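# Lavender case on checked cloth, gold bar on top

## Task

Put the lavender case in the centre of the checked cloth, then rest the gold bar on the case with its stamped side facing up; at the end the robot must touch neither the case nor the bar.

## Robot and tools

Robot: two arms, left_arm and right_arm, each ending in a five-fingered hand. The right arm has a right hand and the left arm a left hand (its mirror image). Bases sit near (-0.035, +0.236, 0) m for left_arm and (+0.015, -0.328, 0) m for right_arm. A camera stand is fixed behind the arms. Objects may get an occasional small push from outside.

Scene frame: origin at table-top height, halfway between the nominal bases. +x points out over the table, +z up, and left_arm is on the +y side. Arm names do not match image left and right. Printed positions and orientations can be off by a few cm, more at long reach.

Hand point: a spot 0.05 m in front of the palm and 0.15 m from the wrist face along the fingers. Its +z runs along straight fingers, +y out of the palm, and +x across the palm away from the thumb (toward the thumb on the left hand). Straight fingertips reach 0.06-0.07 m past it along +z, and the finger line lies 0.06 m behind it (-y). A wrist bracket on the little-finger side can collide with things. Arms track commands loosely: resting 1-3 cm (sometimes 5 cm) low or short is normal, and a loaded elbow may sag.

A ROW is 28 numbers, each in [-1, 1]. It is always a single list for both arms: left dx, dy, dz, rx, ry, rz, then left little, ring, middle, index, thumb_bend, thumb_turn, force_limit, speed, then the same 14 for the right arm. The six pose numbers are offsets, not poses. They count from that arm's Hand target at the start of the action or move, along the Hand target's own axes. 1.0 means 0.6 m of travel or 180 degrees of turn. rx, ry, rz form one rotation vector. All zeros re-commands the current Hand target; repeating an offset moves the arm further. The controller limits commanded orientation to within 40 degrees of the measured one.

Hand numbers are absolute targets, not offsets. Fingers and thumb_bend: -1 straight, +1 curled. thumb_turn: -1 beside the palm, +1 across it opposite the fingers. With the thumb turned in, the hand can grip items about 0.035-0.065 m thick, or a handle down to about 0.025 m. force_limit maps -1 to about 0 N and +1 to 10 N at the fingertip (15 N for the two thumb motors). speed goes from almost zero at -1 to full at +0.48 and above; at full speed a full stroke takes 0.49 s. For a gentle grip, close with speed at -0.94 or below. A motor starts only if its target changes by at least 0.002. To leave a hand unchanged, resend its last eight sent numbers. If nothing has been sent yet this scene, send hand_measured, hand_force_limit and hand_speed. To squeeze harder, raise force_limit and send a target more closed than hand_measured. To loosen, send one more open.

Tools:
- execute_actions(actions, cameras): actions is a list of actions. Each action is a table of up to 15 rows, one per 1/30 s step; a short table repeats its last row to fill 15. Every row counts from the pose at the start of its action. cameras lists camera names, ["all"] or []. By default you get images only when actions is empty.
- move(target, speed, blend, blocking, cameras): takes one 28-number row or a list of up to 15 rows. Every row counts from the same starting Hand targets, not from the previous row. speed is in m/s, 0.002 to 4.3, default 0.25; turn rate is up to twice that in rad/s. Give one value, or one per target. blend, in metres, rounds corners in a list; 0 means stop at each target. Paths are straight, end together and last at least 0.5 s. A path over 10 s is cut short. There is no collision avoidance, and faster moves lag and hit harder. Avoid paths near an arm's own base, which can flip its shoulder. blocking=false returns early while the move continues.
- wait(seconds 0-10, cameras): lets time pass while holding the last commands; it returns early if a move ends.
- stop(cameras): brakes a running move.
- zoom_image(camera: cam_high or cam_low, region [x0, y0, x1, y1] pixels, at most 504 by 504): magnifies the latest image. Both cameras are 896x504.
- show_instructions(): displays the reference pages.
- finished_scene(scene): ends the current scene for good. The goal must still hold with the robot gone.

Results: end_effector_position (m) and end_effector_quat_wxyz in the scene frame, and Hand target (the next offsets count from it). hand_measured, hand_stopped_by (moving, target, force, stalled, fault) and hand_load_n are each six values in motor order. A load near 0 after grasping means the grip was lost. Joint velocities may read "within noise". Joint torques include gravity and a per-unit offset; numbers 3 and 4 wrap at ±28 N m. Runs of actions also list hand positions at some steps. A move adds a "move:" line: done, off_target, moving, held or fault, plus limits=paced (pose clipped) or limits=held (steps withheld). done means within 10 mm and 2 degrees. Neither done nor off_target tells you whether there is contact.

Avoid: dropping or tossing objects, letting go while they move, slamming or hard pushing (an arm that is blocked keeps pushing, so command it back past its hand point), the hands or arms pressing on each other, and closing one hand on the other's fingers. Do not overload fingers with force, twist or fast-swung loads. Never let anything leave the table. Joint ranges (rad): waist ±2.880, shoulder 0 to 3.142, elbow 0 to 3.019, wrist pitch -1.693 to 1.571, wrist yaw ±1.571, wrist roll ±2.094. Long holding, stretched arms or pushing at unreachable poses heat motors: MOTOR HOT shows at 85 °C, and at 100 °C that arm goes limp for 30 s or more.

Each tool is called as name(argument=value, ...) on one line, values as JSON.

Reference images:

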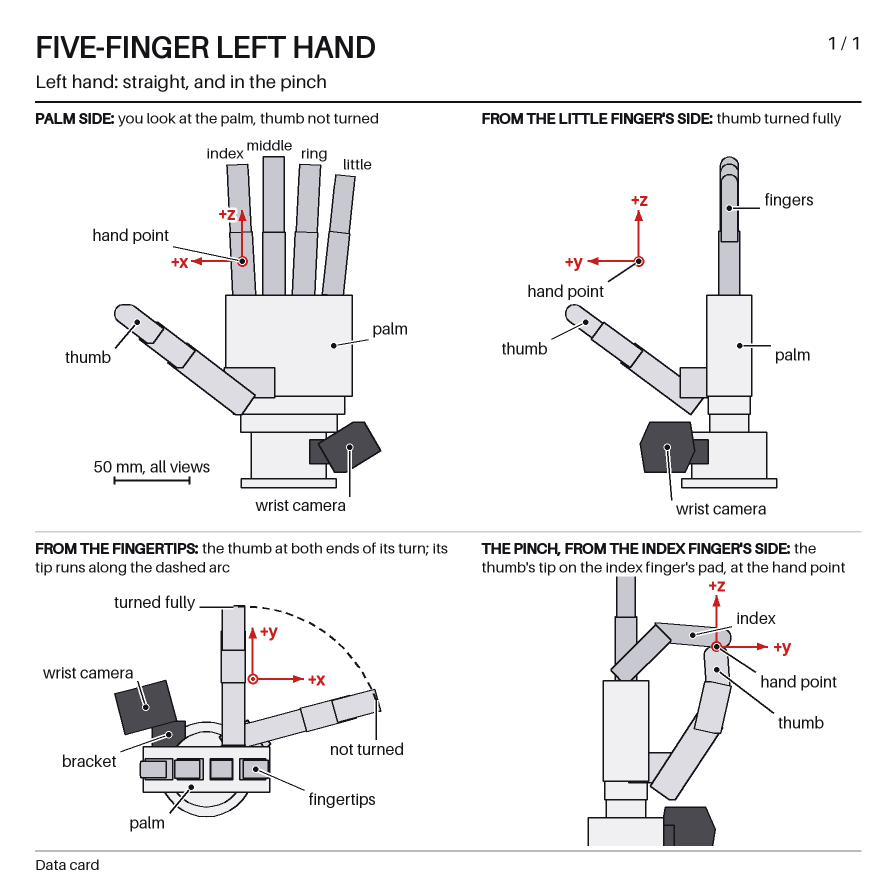

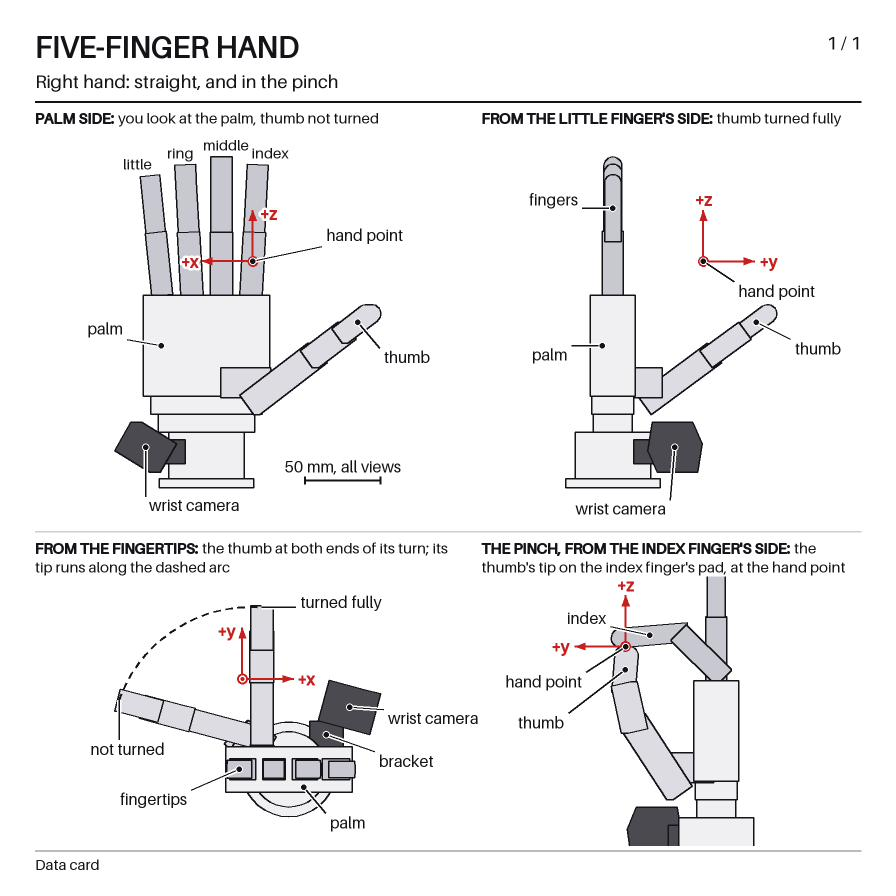

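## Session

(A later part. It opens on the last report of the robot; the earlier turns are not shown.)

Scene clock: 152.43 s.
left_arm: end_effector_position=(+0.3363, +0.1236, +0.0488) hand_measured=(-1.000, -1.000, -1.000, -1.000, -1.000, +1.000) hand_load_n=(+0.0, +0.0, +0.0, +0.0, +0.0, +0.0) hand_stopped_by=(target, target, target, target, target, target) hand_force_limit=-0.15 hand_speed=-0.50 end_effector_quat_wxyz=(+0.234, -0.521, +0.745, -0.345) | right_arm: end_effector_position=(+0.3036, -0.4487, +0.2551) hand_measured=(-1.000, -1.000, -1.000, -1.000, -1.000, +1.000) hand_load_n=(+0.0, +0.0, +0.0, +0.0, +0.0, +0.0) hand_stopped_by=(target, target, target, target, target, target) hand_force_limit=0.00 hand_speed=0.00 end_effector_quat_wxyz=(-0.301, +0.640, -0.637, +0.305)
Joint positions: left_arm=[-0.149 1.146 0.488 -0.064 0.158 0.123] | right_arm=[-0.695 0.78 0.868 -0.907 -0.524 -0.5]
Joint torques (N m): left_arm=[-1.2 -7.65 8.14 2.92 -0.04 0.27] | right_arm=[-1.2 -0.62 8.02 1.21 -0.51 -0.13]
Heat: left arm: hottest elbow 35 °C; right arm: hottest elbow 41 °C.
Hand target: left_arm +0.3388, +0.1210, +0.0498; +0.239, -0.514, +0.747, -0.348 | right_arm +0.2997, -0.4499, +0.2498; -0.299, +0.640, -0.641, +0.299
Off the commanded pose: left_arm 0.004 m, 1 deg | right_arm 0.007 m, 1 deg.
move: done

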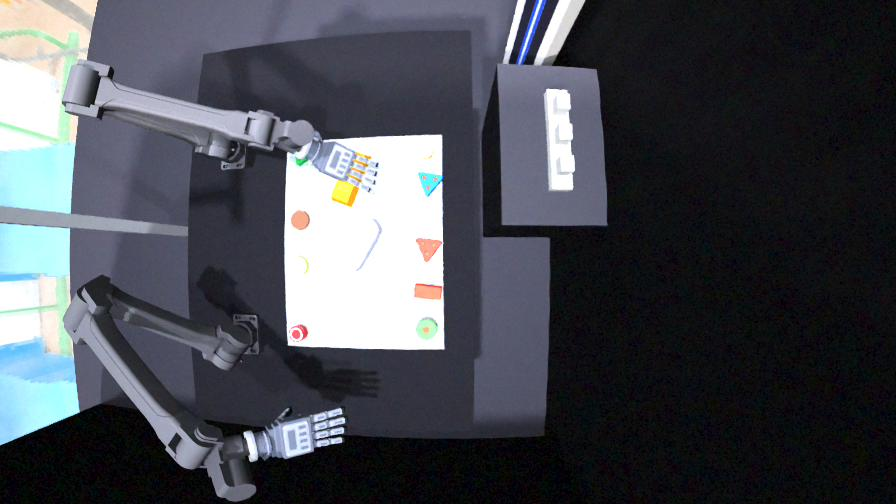

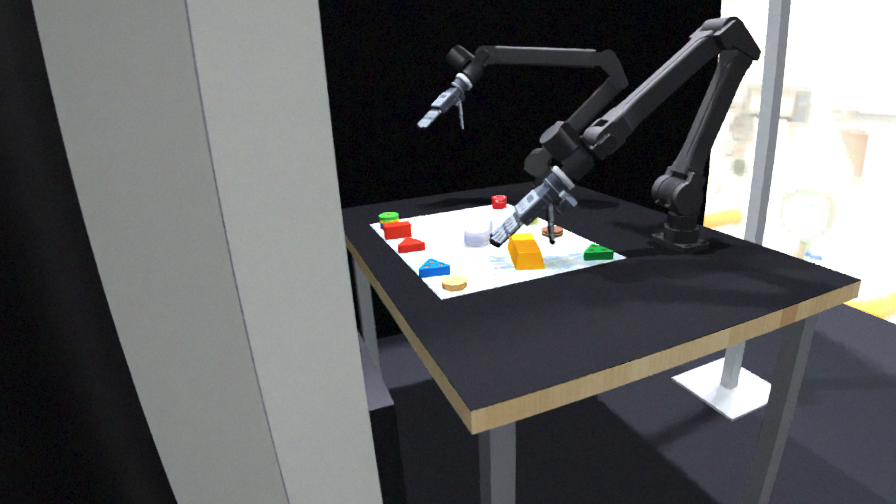

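move(target=[[0.0031,0.0168,0.0157,0,0,0,-1,-1,-1,-1,-1,1,-0.15,-0.5,0,0,0,0,0,0,-1,-1,-1,-1,-1,1,0,0],[0.0031,0.0168,0.0157,0,0,0,0.4,0.4,0.4,0.4,0.5,1,-0.4,-0.88,0,0,0,0,0,0,-1,-1,-1,-1,-1,1,0,0]], speed=0.15, cameras=["all"])

zoom_image(camera="cam_low", region=[440, 190, 580, 290])

zoom_image(camera="cam_high", region=[290, 120, 410, 280])

Scene clock: 168.57 s.
left_arm: end_effector_position=(+0.3398, +0.1228, +0.0397) hand_measured=(-0.198, -0.244, -0.278, -0.256, -0.630, +1.000) hand_load_n=(+3.5, +3.5, +0.0, +4.0, +9.5, +4.0) hand_stopped_by=(force, force, force, force, force, target) hand_force_limit=-0.40 hand_speed=-0.88 end_effector_quat_wxyz=(+0.240, -0.519, +0.743, -0.348) | right_arm: end_effector_position=(+0.3036, -0.4487, +0.2551) hand_measured=(-1.000, -1.000, -1.000, -1.000, -1.000, +1.000) hand_load_n=(+0.0, +0.0, +0.0, +0.0, +0.0, +0.0) hand_stopped_by=(target, target, target, target, target, target) hand_force_limit=0.00 hand_speed=0.00 end_effector_quat_wxyz=(-0.301, +0.640, -0.637, +0.305)
Joint positions: left_arm=[-0.152 1.177 0.472 -0.003 0.153 0.123] | right_arm=[-0.695 0.78 0.868 -0.907 -0.524 -0.5]
Joint torques (N m): left_arm=[-1.2 -7.24 7.58 2.88 -0.01 0.2] | right_arm=[-1.26 -1.32 7.95 0.96 -0.51 -0.22]
Heat: left arm: hottest elbow 35 °C; right arm: hottest elbow 41 °C.
Hand target: left_arm +0.3388, +0.1191, +0.0360; +0.239, -0.514, +0.747, -0.348 | right_arm +0.2997, -0.4499, +0.2498; -0.299, +0.640, -0.641, +0.299
Off the commanded pose: left_arm 0.005 m, 1 deg | right_arm 0.007 m, 1 deg.
move: done

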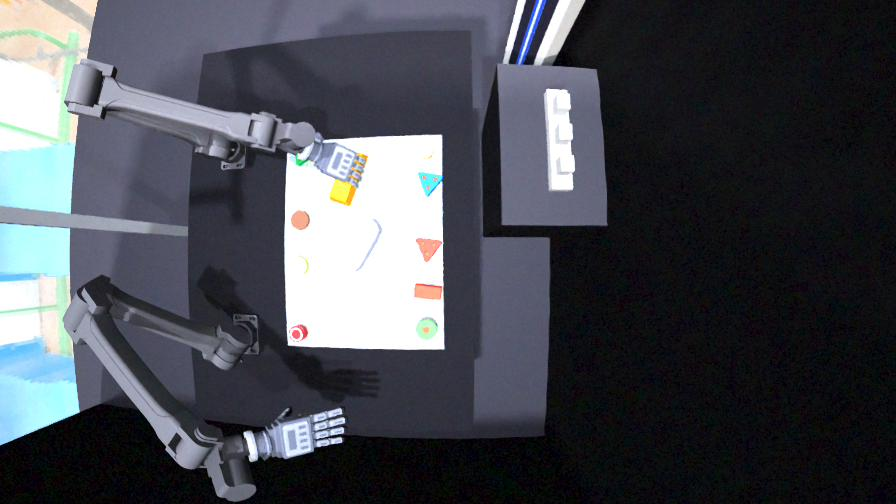

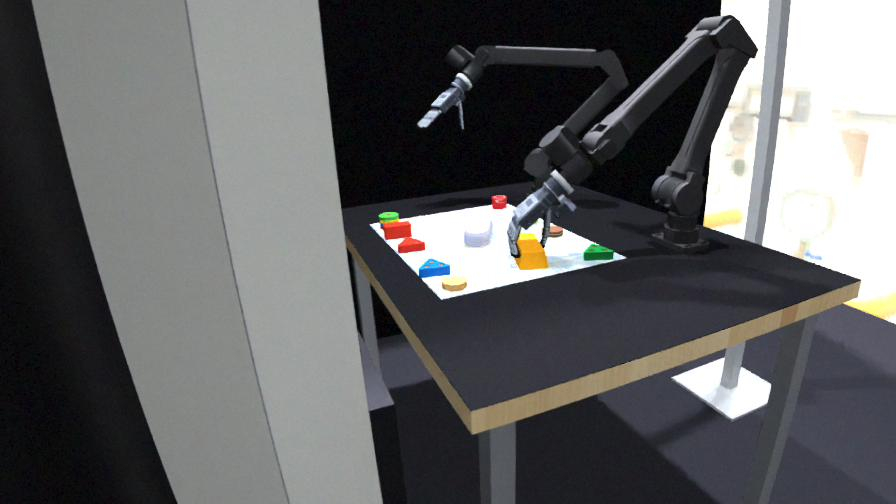

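Scaled by 3.600 from the camera's 896x504 image, which has a finer 1280x720 frame.

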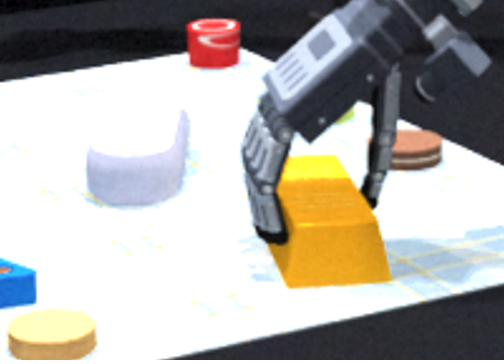

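Scaled by 3.150 from the camera's 896x504 image, which has a finer 1280x720 frame.

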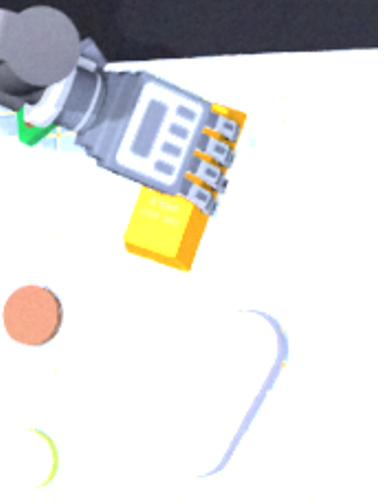

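zoom_image(camera="cam_high", region=[320, 205, 400, 285])

Scaled by 6.300 from the camera's 896x504 image, which has a finer 1280x720 frame.

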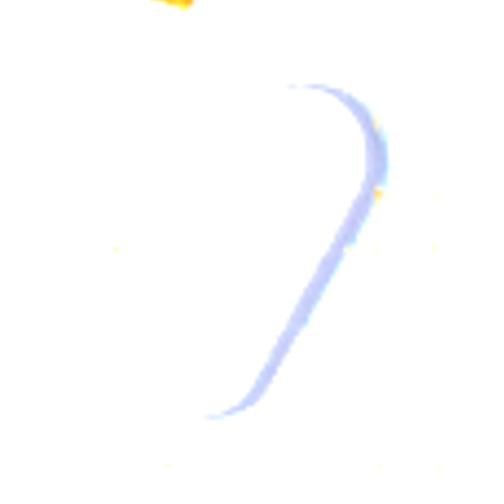

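move(target=[[0,0,0,0,0,0,0.45,0.45,0.45,0.45,0.5,1,-0.1,-0.9,0,0,0,0,0,0,-1,-1,-1,-1,-1,1,0,0],[0,-0.1213,-0.1018,0,0,0,0.45,0.45,0.45,0.45,0.5,1,-0.1,-0.9,0,0,0,0,0,0,-1,-1,-1,-1,-1,1,0,0],[0.262,-0.2415,0.0335,0,0.0426,0.0357,0.45,0.45,0.45,0.45,0.5,1,-0.1,-0.9,0,0,0,0,0,0,-1,-1,-1,-1,-1,1,0,0]], speed=[0.12,0.12,0.15], blend=[0,0.03,0], cameras=["all"])

zoom_image(camera="cam_low", region=[420, 170, 560, 270])

zoom_image(camera="cam_high", region=[310, 190, 410, 290])

Scene clock: 198.27 s.
left_arm: end_effector_position=(+0.3526, -0.0433, +0.0932) hand_measured=(-0.182, -0.238, -0.262, -0.248, -0.632, +1.000) hand_load_n=(+5.0, +1.5, +4.0, +3.5, +15.0, +6.5) hand_stopped_by=(force, force, force, force, force, target) hand_force_limit=-0.10 hand_speed=-0.90 end_effector_quat_wxyz=(+0.188, -0.451, +0.810, -0.325) | right_arm: end_effector_position=(+0.3036, -0.4487, +0.2551) hand_measured=(-1.000, -1.000, -1.000, -1.000, -1.000, +1.000) hand_load_n=(-0.5, +0.0, -0.5, +0.0, +0.0, +0.0) hand_stopped_by=(target, target, target, target, target, target) hand_force_limit=0.00 hand_speed=0.00 end_effector_quat_wxyz=(-0.301, +0.640, -0.637, +0.305)
Joint positions: left_arm=[-0.561 1.337 0.827 -0.292 -0.019 -0.004] | right_arm=[-0.695 0.78 0.868 -0.907 -0.524 -0.5]
Joint torques (N m): left_arm=[-0.79 -12.69 15.45 3.18 -0.12 -0.02] | right_arm=[-1.44 -1.03 7.71 0.99 -0.51 -0.2]
Heat: left arm: hottest elbow 35 °C; right arm: hottest elbow 41 °C.
Hand target: left_arm +0.3839, -0.0666, +0.1342; +0.208, -0.446, +0.789, -0.368 | right_arm +0.2997, -0.4499, +0.2498; -0.299, +0.640, -0.641, +0.299
Off the commanded pose: left_arm 0.056 m, 6 deg | right_arm 0.007 m, 1 deg.
move: off_target (left_arm)

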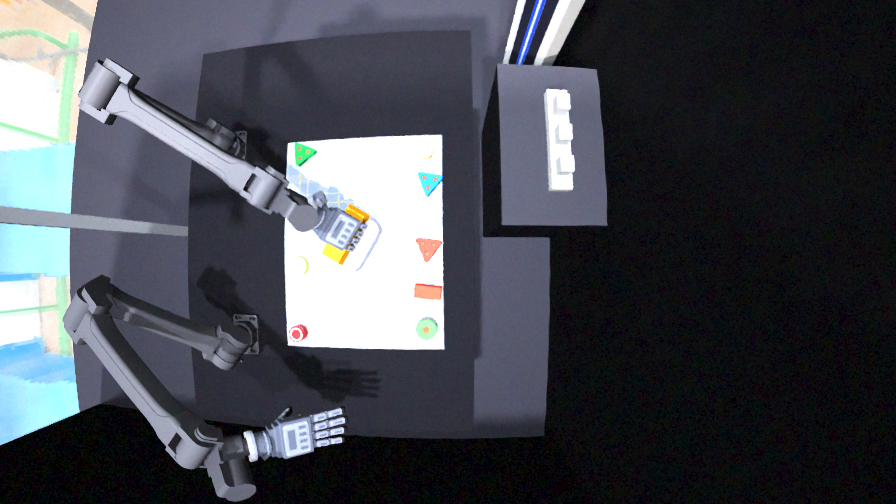

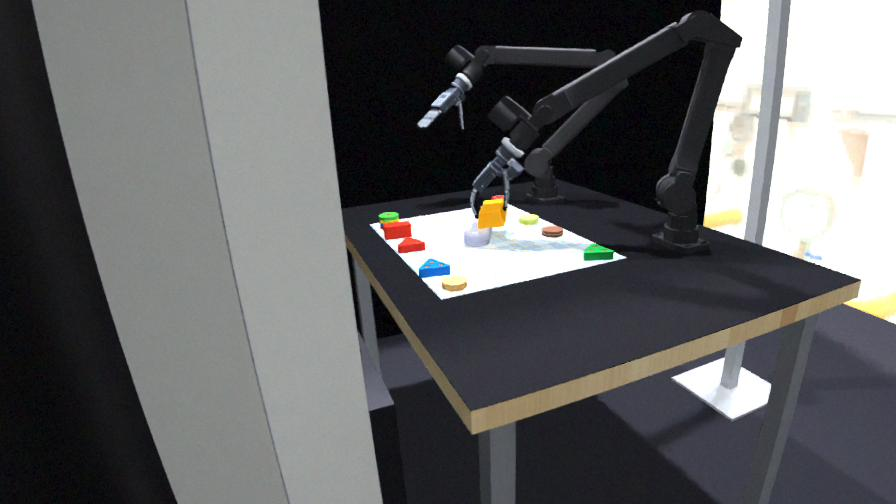

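Scaled by 3.600 from the camera's 896x504 image, which has a finer 1280x720 frame.

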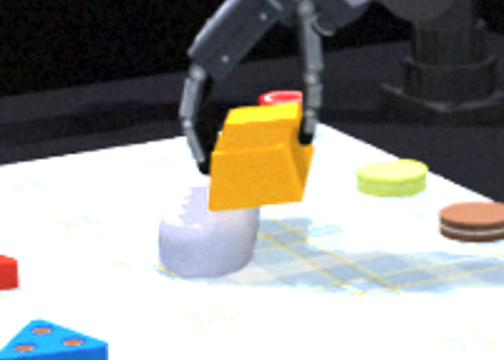

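Scaled by 5.040 from the camera's 896x504 image, which has a finer 1280x720 frame.

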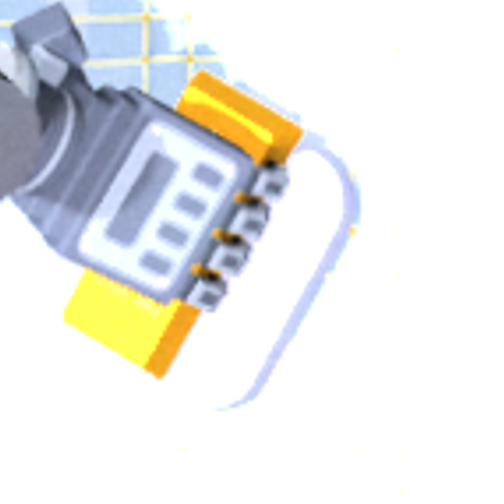

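move(target=[0,0,0,0,0,0,0.45,0.45,0.45,0.45,0.5,1,-0.1,-0.9,0,0,0,0,0,0,-1,-1,-1,-1,-1,1,0,0], speed=0.12)

Scene clock: 207.63 s.
left_arm: end_effector_position=(+0.3526, -0.0433, +0.0932) hand_measured=(-0.182, -0.238, -0.262, -0.248, -0.632, +1.000) hand_load_n=(+5.0, +2.0, +4.5, +3.5, +15.0, +6.5) hand_stopped_by=(force, force, force, force, force, target) hand_force_limit=-0.10 hand_speed=-0.90 end_effector_quat_wxyz=(+0.188, -0.451, +0.810, -0.325) | right_arm: end_effector_position=(+0.3036, -0.4487, +0.2551) hand_measured=(-1.000, -1.000, -1.000, -1.000, -1.000, +1.000) hand_load_n=(+0.0, +0.0, +0.0, -0.5, +0.0, +0.0) hand_stopped_by=(target, target, target, target, target, target) hand_force_limit=0.00 hand_speed=0.00 end_effector_quat_wxyz=(-0.301, +0.640, -0.637, +0.305)
Joint positions: left_arm=[-0.561 1.337 0.827 -0.292 -0.019 -0.004] | right_arm=[-0.695 0.78 0.868 -0.907 -0.524 -0.5]
Joint torques (N m): left_arm=[-1.03 -12.22 15.43 3.23 -0.13 0] | right_arm=[-0.91 -1.03 7.79 0.72 -0.49 -0.26]
Heat: left arm: hottest elbow 39 °C; right arm: hottest elbow 41 °C.
Hand target: left_arm +0.3839, -0.0666, +0.1342; +0.208, -0.446, +0.789, -0.368 | right_arm +0.2997, -0.4499, +0.2498; -0.299, +0.640, -0.641, +0.299
Off the commanded pose: left_arm 0.057 m, 6 deg | right_arm 0.007 m, 1 deg.
move: off_target (left_arm)

move(target=[0,-0.0633,-0.0025,0,0,0,0.45,0.45,0.45,0.45,0.5,1,-0.1,-0.9,0,0,0,0,0,0,-1,-1,-1,-1,-1,1,0,0], speed=0.1)

Scene clock: 213.20 s.
left_arm: end_effector_position=(+0.3803, -0.0610, +0.1267) hand_measured=(-0.182, -0.238, -0.262, -0.248, -0.632, +1.000) hand_load_n=(+4.5, +1.5, +4.0, +3.5, +15.0, +6.5) hand_stopped_by=(force, force, force, force, force, target) hand_force_limit=-0.10 hand_speed=-0.90 end_effector_quat_wxyz=(+0.193, -0.448, +0.805, -0.336) | right_arm: end_effector_position=(+0.3036, -0.4487, +0.2551) hand_measured=(-1.000, -1.000, -1.000, -1.000, -1.000, +1.000) hand_load_n=(+0.0, +0.0, +0.0, +0.0, +0.0, +0.0) hand_stopped_by=(target, target, target, target, target, target) hand_force_limit=0.00 hand_speed=0.00 end_effector_quat_wxyz=(-0.301, +0.640, -0.637, +0.305)
Joint positions: left_arm=[-0.561 1.368 0.943 -0.351 -0.019 -0.004] | right_arm=[-0.695 0.78 0.868 -0.907 -0.524 -0.5]
Joint torques (N m): left_arm=[-0.32 -13.1 15.54 2.39 -0.09 0] | right_arm=[-1.2 -0.26 7.98 1.2 -0.52 -0.19]
Heat: left arm: hottest elbow 40 °C; right arm: hottest elbow 41 °C.
Hand target: left_arm +0.4039, -0.0786, +0.1644; +0.208, -0.446, +0.789, -0.368 | right_arm +0.2997, -0.4499, +0.2498; -0.299, +0.640, -0.641, +0.299
Off the commanded pose: left_arm 0.048 m, 4 deg | right_arm 0.007 m, 1 deg.
move: off_target (left_arm)

move(target=[0.0013,0.101,0.0453,0,0,0,0.45,0.45,0.45,0.45,0.5,1,-0.1,-0.9,0,0,0,0,0,0,-1,-1,-1,-1,-1,1,0,0], speed=0.1, cameras=["all"])

zoom_image(camera="cam_low", region=[420, 170, 560, 270])

zoom_image(camera="cam_high", region=[310, 190, 410, 290])

Scene clock: 227.87 s.
left_arm: end_effector_position=(+0.3800, -0.0604, +0.0855) hand_measured=(-0.182, -0.238, -0.262, -0.248, -0.632, +1.000) hand_load_n=(+3.5, +1.0, +4.0, +4.5, +14.0, +4.0) hand_stopped_by=(force, force, force, force, force, target) hand_force_limit=-0.10 hand_speed=-0.90 end_effector_quat_wxyz=(+0.200, -0.447, +0.800, -0.346) | right_arm: end_effector_position=(+0.3036, -0.4487, +0.2551) hand_measured=(-1.000, -1.000, -1.000, -1.000, -1.000, +1.000) hand_load_n=(+0.0, +0.0, +0.0, +0.0, +0.0, +0.0) hand_stopped_by=(target, target, target, target, target, target) hand_force_limit=0.00 hand_speed=0.00 end_effector_quat_wxyz=(-0.301, +0.640, -0.637, +0.305)
Joint positions: left_arm=[-0.561 1.414 0.855 -0.19 -0.021 -0.006] | right_arm=[-0.695 0.78 0.868 -0.907 -0.524 -0.5]
Joint torques (N m): left_arm=[-1.08 -13.98 9.5 3.47 -0.14 0.01] | right_arm=[-1.73 -0.97 8.08 1.18 -0.53 -0.2]
Heat: left arm: hottest elbow 42 °C; right arm: hottest elbow 41 °C.
Hand target: left_arm +0.3878, -0.0699, +0.1002; +0.208, -0.447, +0.789, -0.368 | right_arm +0.2997, -0.4499, +0.2498; -0.299, +0.640, -0.641, +0.299
Off the commanded pose: left_arm 0.019 m, 3 deg | right_arm 0.007 m, 1 deg.
move: off_target (left_arm)

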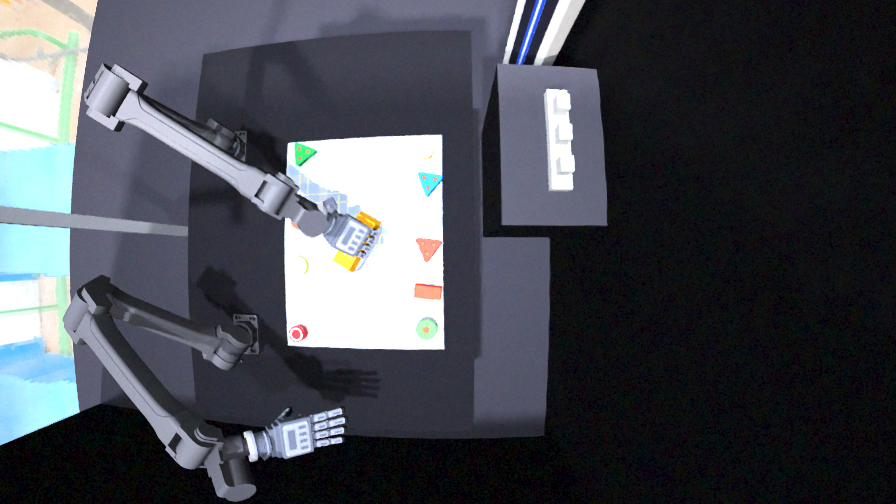

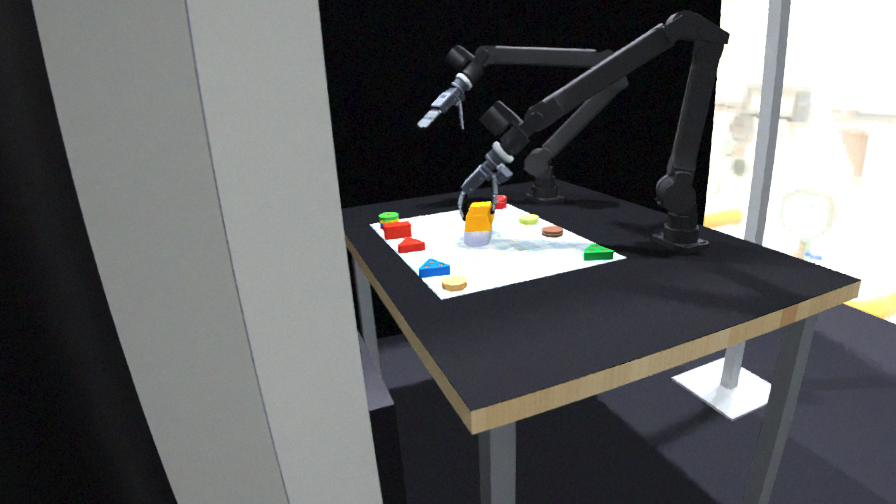

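Scaled by 3.600 from the camera's 896x504 image, which has a finer 1280x720 frame.

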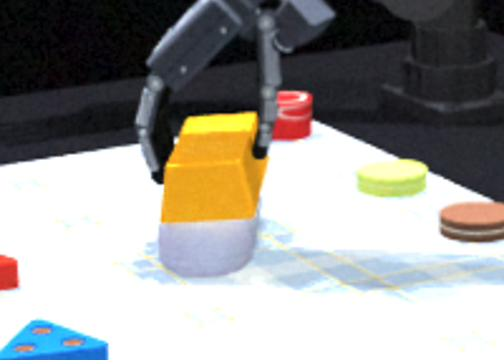

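Scaled by 5.040 from the camera's 896x504 image, which has a finer 1280x720 frame.

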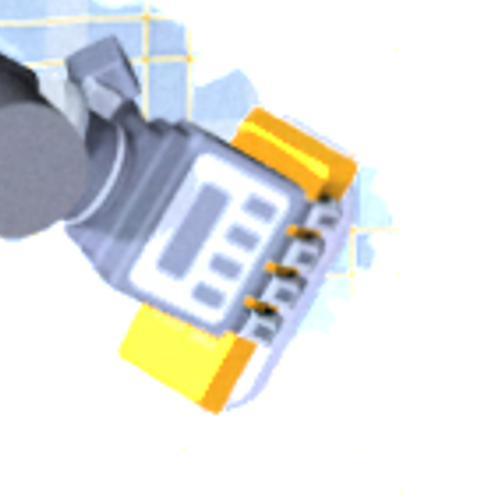

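move(target=[0.0088,0.0081,0.0215,0,0,0,0.45,0.45,0.45,0.45,0.5,1,-0.1,-0.9,0,0,0,0,0,0,-1,-1,-1,-1,-1,1,0,0], speed=0.06, cameras=["all"])

zoom_image(camera="cam_low", region=[430, 190, 530, 260])

zoom_image(camera="cam_high", region=[310, 190, 410, 290])

Scene clock: 243.30 s.
left_arm: end_effector_position=(+0.3867, -0.0663, +0.0833) hand_measured=(-0.182, -0.238, -0.262, -0.248, -0.632, +1.000) hand_load_n=(+3.5, +1.0, +4.0, +4.5, +14.0, +4.0) hand_stopped_by=(force, force, force, force, force, target) hand_force_limit=-0.10 hand_speed=-0.90 end_effector_quat_wxyz=(+0.206, -0.448, +0.794, -0.355) | right_arm: end_effector_position=(+0.3036, -0.4487, +0.2551) hand_measured=(-1.000, -1.000, -1.000, -1.000, -1.000, +1.000) hand_load_n=(+0.0, +0.0, +0.0, +0.0, +0.0, +0.0) hand_stopped_by=(target, target, target, target, target, target) hand_force_limit=0.00 hand_speed=0.00 end_effector_quat_wxyz=(-0.301, +0.640, -0.637, +0.305)
Joint positions: left_arm=[-0.566 1.432 0.855 -0.148 -0.031 -0.014] | right_arm=[-0.695 0.78 0.868 -0.907 -0.524 -0.5]
Joint torques (N m): left_arm=[-1.61 -12.16 9.61 3.28 -0.14 0] | right_arm=[-0.62 -0.62 8.18 1.07 -0.53 -0.19]
Heat: left arm: hottest elbow 41 °C; right arm: hottest elbow 41 °C.
Hand target: left_arm +0.3909, -0.0779, +0.0883; +0.208, -0.447, +0.789, -0.368 | right_arm +0.2997, -0.4499, +0.2498; -0.299, +0.640, -0.641, +0.299
Off the commanded pose: left_arm 0.013 m, 2 deg | right_arm 0.007 m, 1 deg.
move: off_target (left_arm)

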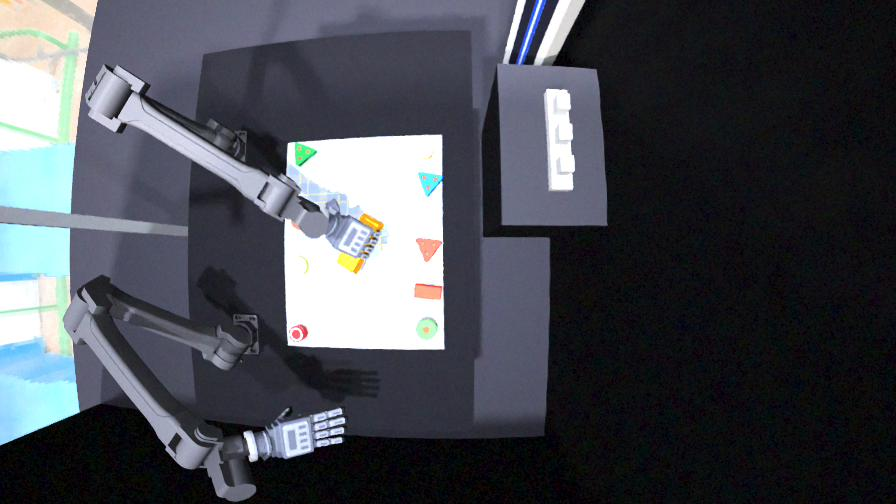

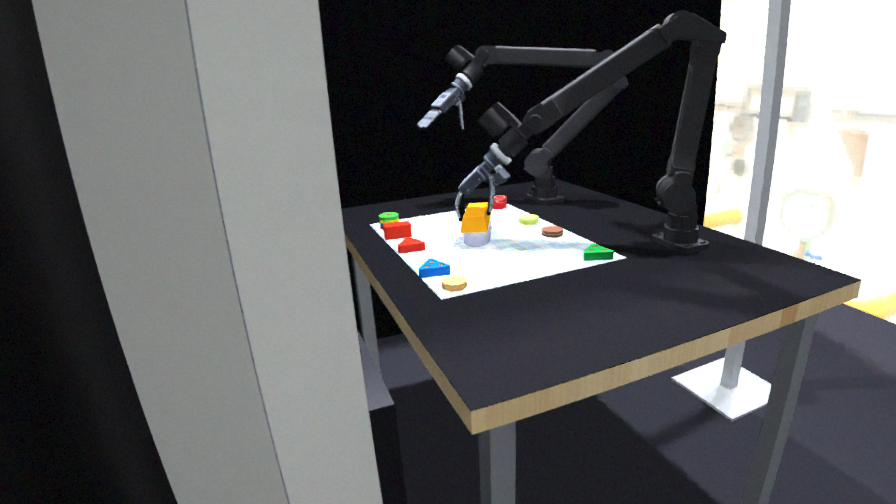

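Scaled by 5.040 from the camera's 896x504 image, which has a finer 1280x720 frame.

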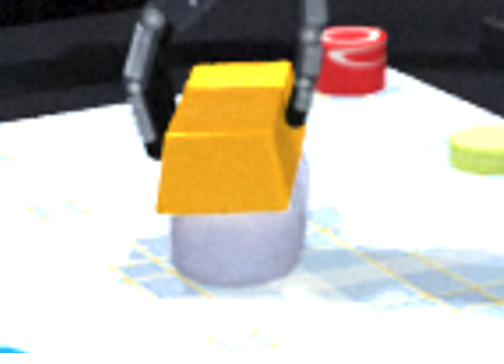

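Scaled by 5.040 from the camera's 896x504 image, which has a finer 1280x720 frame.

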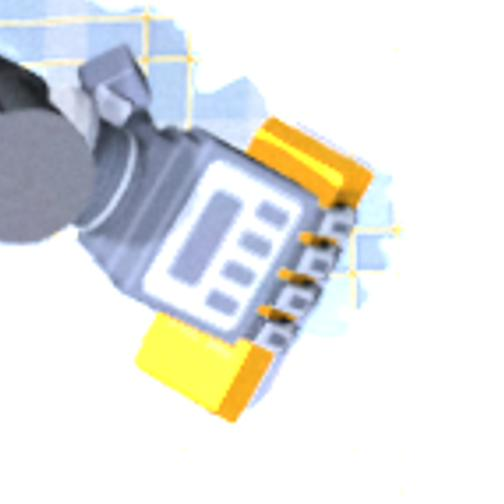

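move(target=[0,0.0117,0.0018,0,0,0,0.45,0.45,0.45,0.45,0.5,1,-0.1,-0.9,0,0,0,0,0,0,-1,-1,-1,-1,-1,1,0,0], speed=0.06, cameras=["all"])

zoom_image(camera="cam_low", region=[430, 190, 530, 260])

Scene clock: 259.80 s.
left_arm: end_effector_position=(+0.3884, -0.0676, +0.0830) hand_measured=(-0.182, -0.238, -0.262, -0.248, -0.632, +1.000) hand_load_n=(+3.5, +0.5, +3.5, +4.0, +14.0, +4.0) hand_stopped_by=(force, force, force, force, force, target) hand_force_limit=-0.10 hand_speed=-0.90 end_effector_quat_wxyz=(+0.209, -0.447, +0.792, -0.360) | right_arm: end_effector_position=(+0.3036, -0.4487, +0.2551) hand_measured=(-1.000, -1.000, -1.000, -1.000, -1.000, +1.000) hand_load_n=(+0.0, +0.0, +0.0, +0.0, +0.0, +0.0) hand_stopped_by=(target, target, target, target, target, target) hand_force_limit=0.00 hand_speed=0.00 end_effector_quat_wxyz=(-0.301, +0.640, -0.637, +0.305)
Joint positions: left_arm=[-0.566 1.434 0.85 -0.129 -0.031 -0.015] | right_arm=[-0.695 0.78 0.868 -0.907 -0.524 -0.5]
Joint torques (N m): left_arm=[-1.49 -12.63 8.36 3.29 -0.13 0.01] | right_arm=[-1.03 -1.2 8.02 0.99 -0.48 -0.2]
Heat: left arm: hottest elbow 40 °C; right arm: hottest elbow 41 °C.
Hand target: left_arm +0.3877, -0.0760, +0.0822; +0.208, -0.447, +0.789, -0.368 | right_arm +0.2997, -0.4499, +0.2498; -0.299, +0.640, -0.641, +0.299
Off the commanded pose: left_arm 0.008 m, 1 deg | right_arm 0.007 m, 1 deg.
move: done

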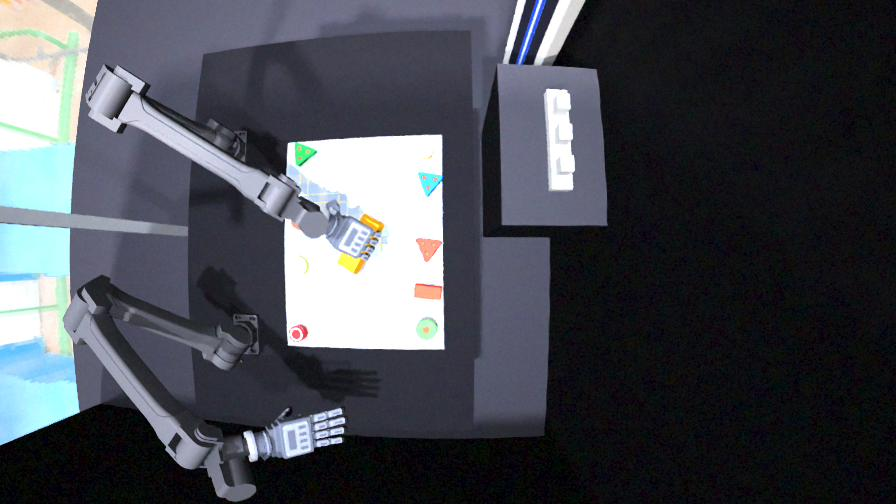

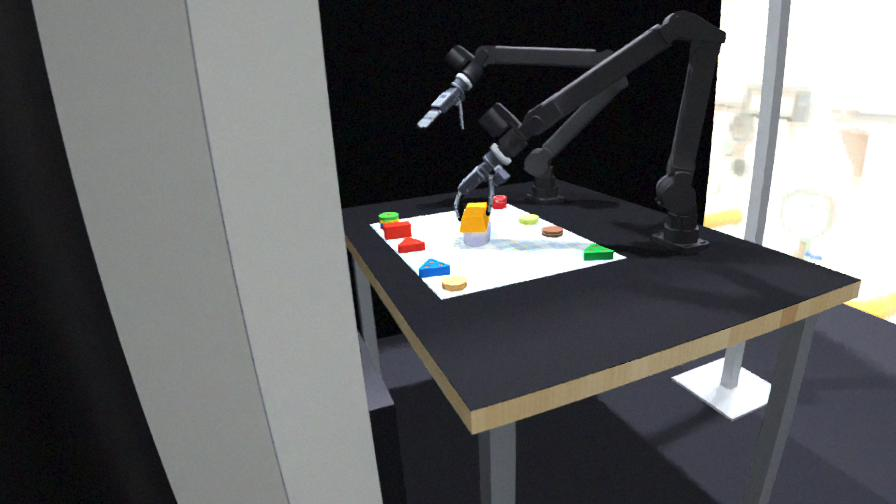

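Scaled by 5.040 from the camera's 896x504 image, which has a finer 1280x720 frame.

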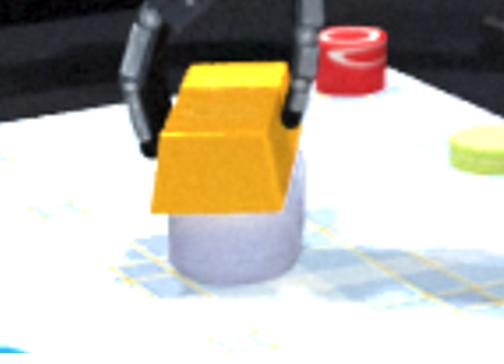

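move(target=[[0,0,0,0,0,0,-0.5,-0.5,-0.5,-0.5,-0.9,1,-0.1,-0.75,0,0,0,0,0,0,-1,-1,-1,-1,-1,1,0,0],[0,-0.003,-0.003,0,0,0,-1,-1,-1,-1,-1,1,-0.1,-0.4,0,0,0,0,0,0,-1,-1,-1,-1,-1,1,0,0],[0,-0.1277,-0.1071,0,0,0,-1,-1,-1,-1,-1,1,-0.1,-0.4,0,0,0,0,0,0,-1,-1,-1,-1,-1,1,0,0],[-0.4257,0.059,-0.589,0,0,0,-1,-1,-1,-1,-1,1,-0.1,-0.4,0,0,0,0,0,0,-1,-1,-1,-1,-1,1,0,0]], speed=[0.1,0.1,0.15,0.3], blend=[0,0,0.03,0], cameras=["all"])

zoom_image(camera="cam_low", region=[430, 190, 530, 260])

zoom_image(camera="cam_high", region=[310, 190, 410, 290])

Scene clock: 284.27 s.
left_arm: end_effector_position=(+0.2580, +0.2880, +0.2615) hand_measured=(-1.000, -1.000, -1.000, -1.000, -1.000, +1.000) hand_load_n=(+0.0, +0.0, +0.0, +0.0, +0.0, +0.0) hand_stopped_by=(target, target, target, target, target, target) hand_force_limit=-0.10 hand_speed=-0.40 end_effector_quat_wxyz=(+0.188, -0.461, +0.785, -0.368) | right_arm: end_effector_position=(+0.3036, -0.4487, +0.2551) hand_measured=(-1.000, -1.000, -1.000, -1.000, -1.000, +1.000) hand_load_n=(+0.0, +0.0, +0.0, +0.0, +0.0, +0.0) hand_stopped_by=(target, target, target, target, target, target) hand_force_limit=0.00 hand_speed=0.00 end_effector_quat_wxyz=(-0.301, +0.640, -0.637, +0.305)
Joint positions: left_arm=[0.569 0.921 0.99 -1.185 0.75 0.891] | right_arm=[-0.695 0.78 0.868 -0.907 -0.524 -0.5]
Joint torques (N m): left_arm=[-0.56 -4.89 14.3 1.28 0.77 0.3] | right_arm=[-1.14 -0.97 8.03 1.07 -0.49 -0.18]
Heat: left arm: hottest elbow 38 °C; right arm: hottest elbow 41 °C.
Hand target: left_arm +0.2678, +0.2942, +0.2821; +0.208, -0.446, +0.789, -0.368 | right_arm +0.2997, -0.4499, +0.2498; -0.299, +0.640, -0.641, +0.299
Off the commanded pose: left_arm 0.024 m, 3 deg | right_arm 0.007 m, 1 deg.
move: off_target (left_arm)

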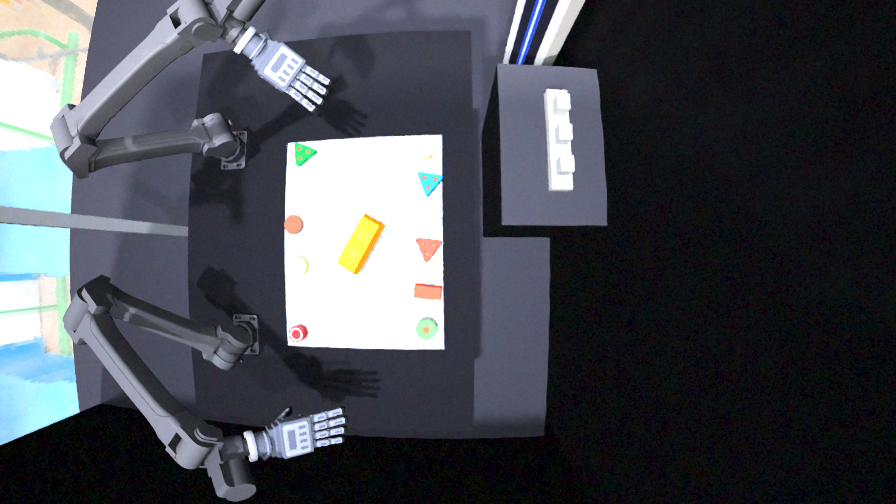

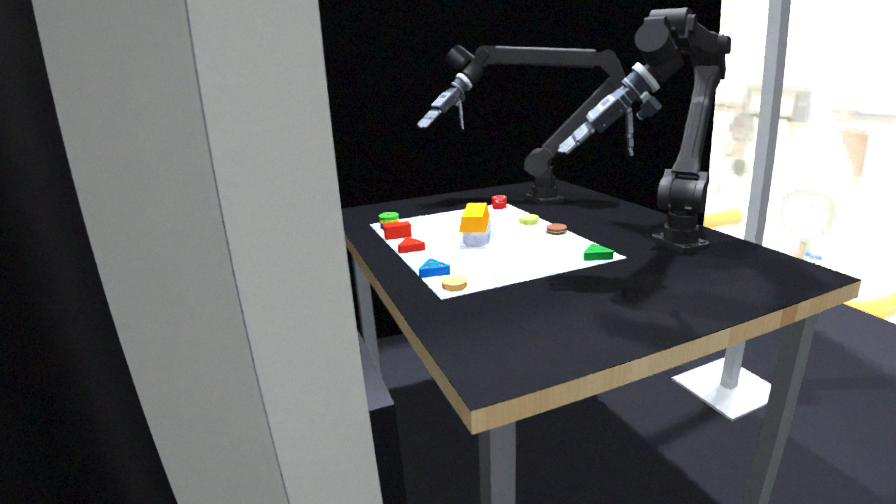

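Scaled by 5.040 from the camera's 896x504 image, which has a finer 1280x720 frame.

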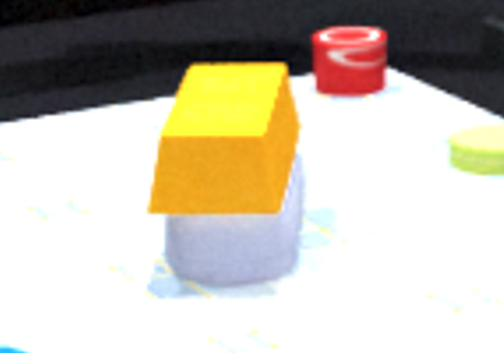

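Scaled by 5.040 from the camera's 896x504 image, which has a finer 1280x720 frame.

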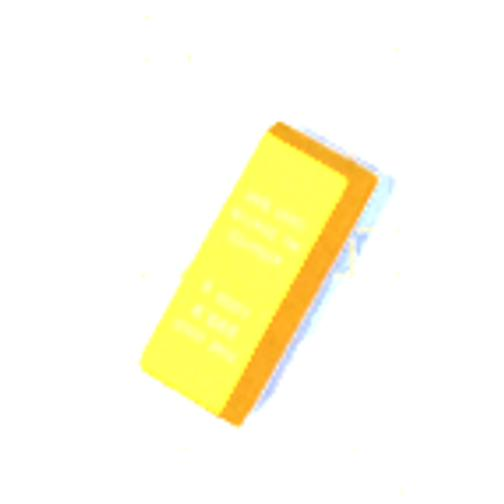

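finished_scene(scene=2)

The scene is finished: the task was done.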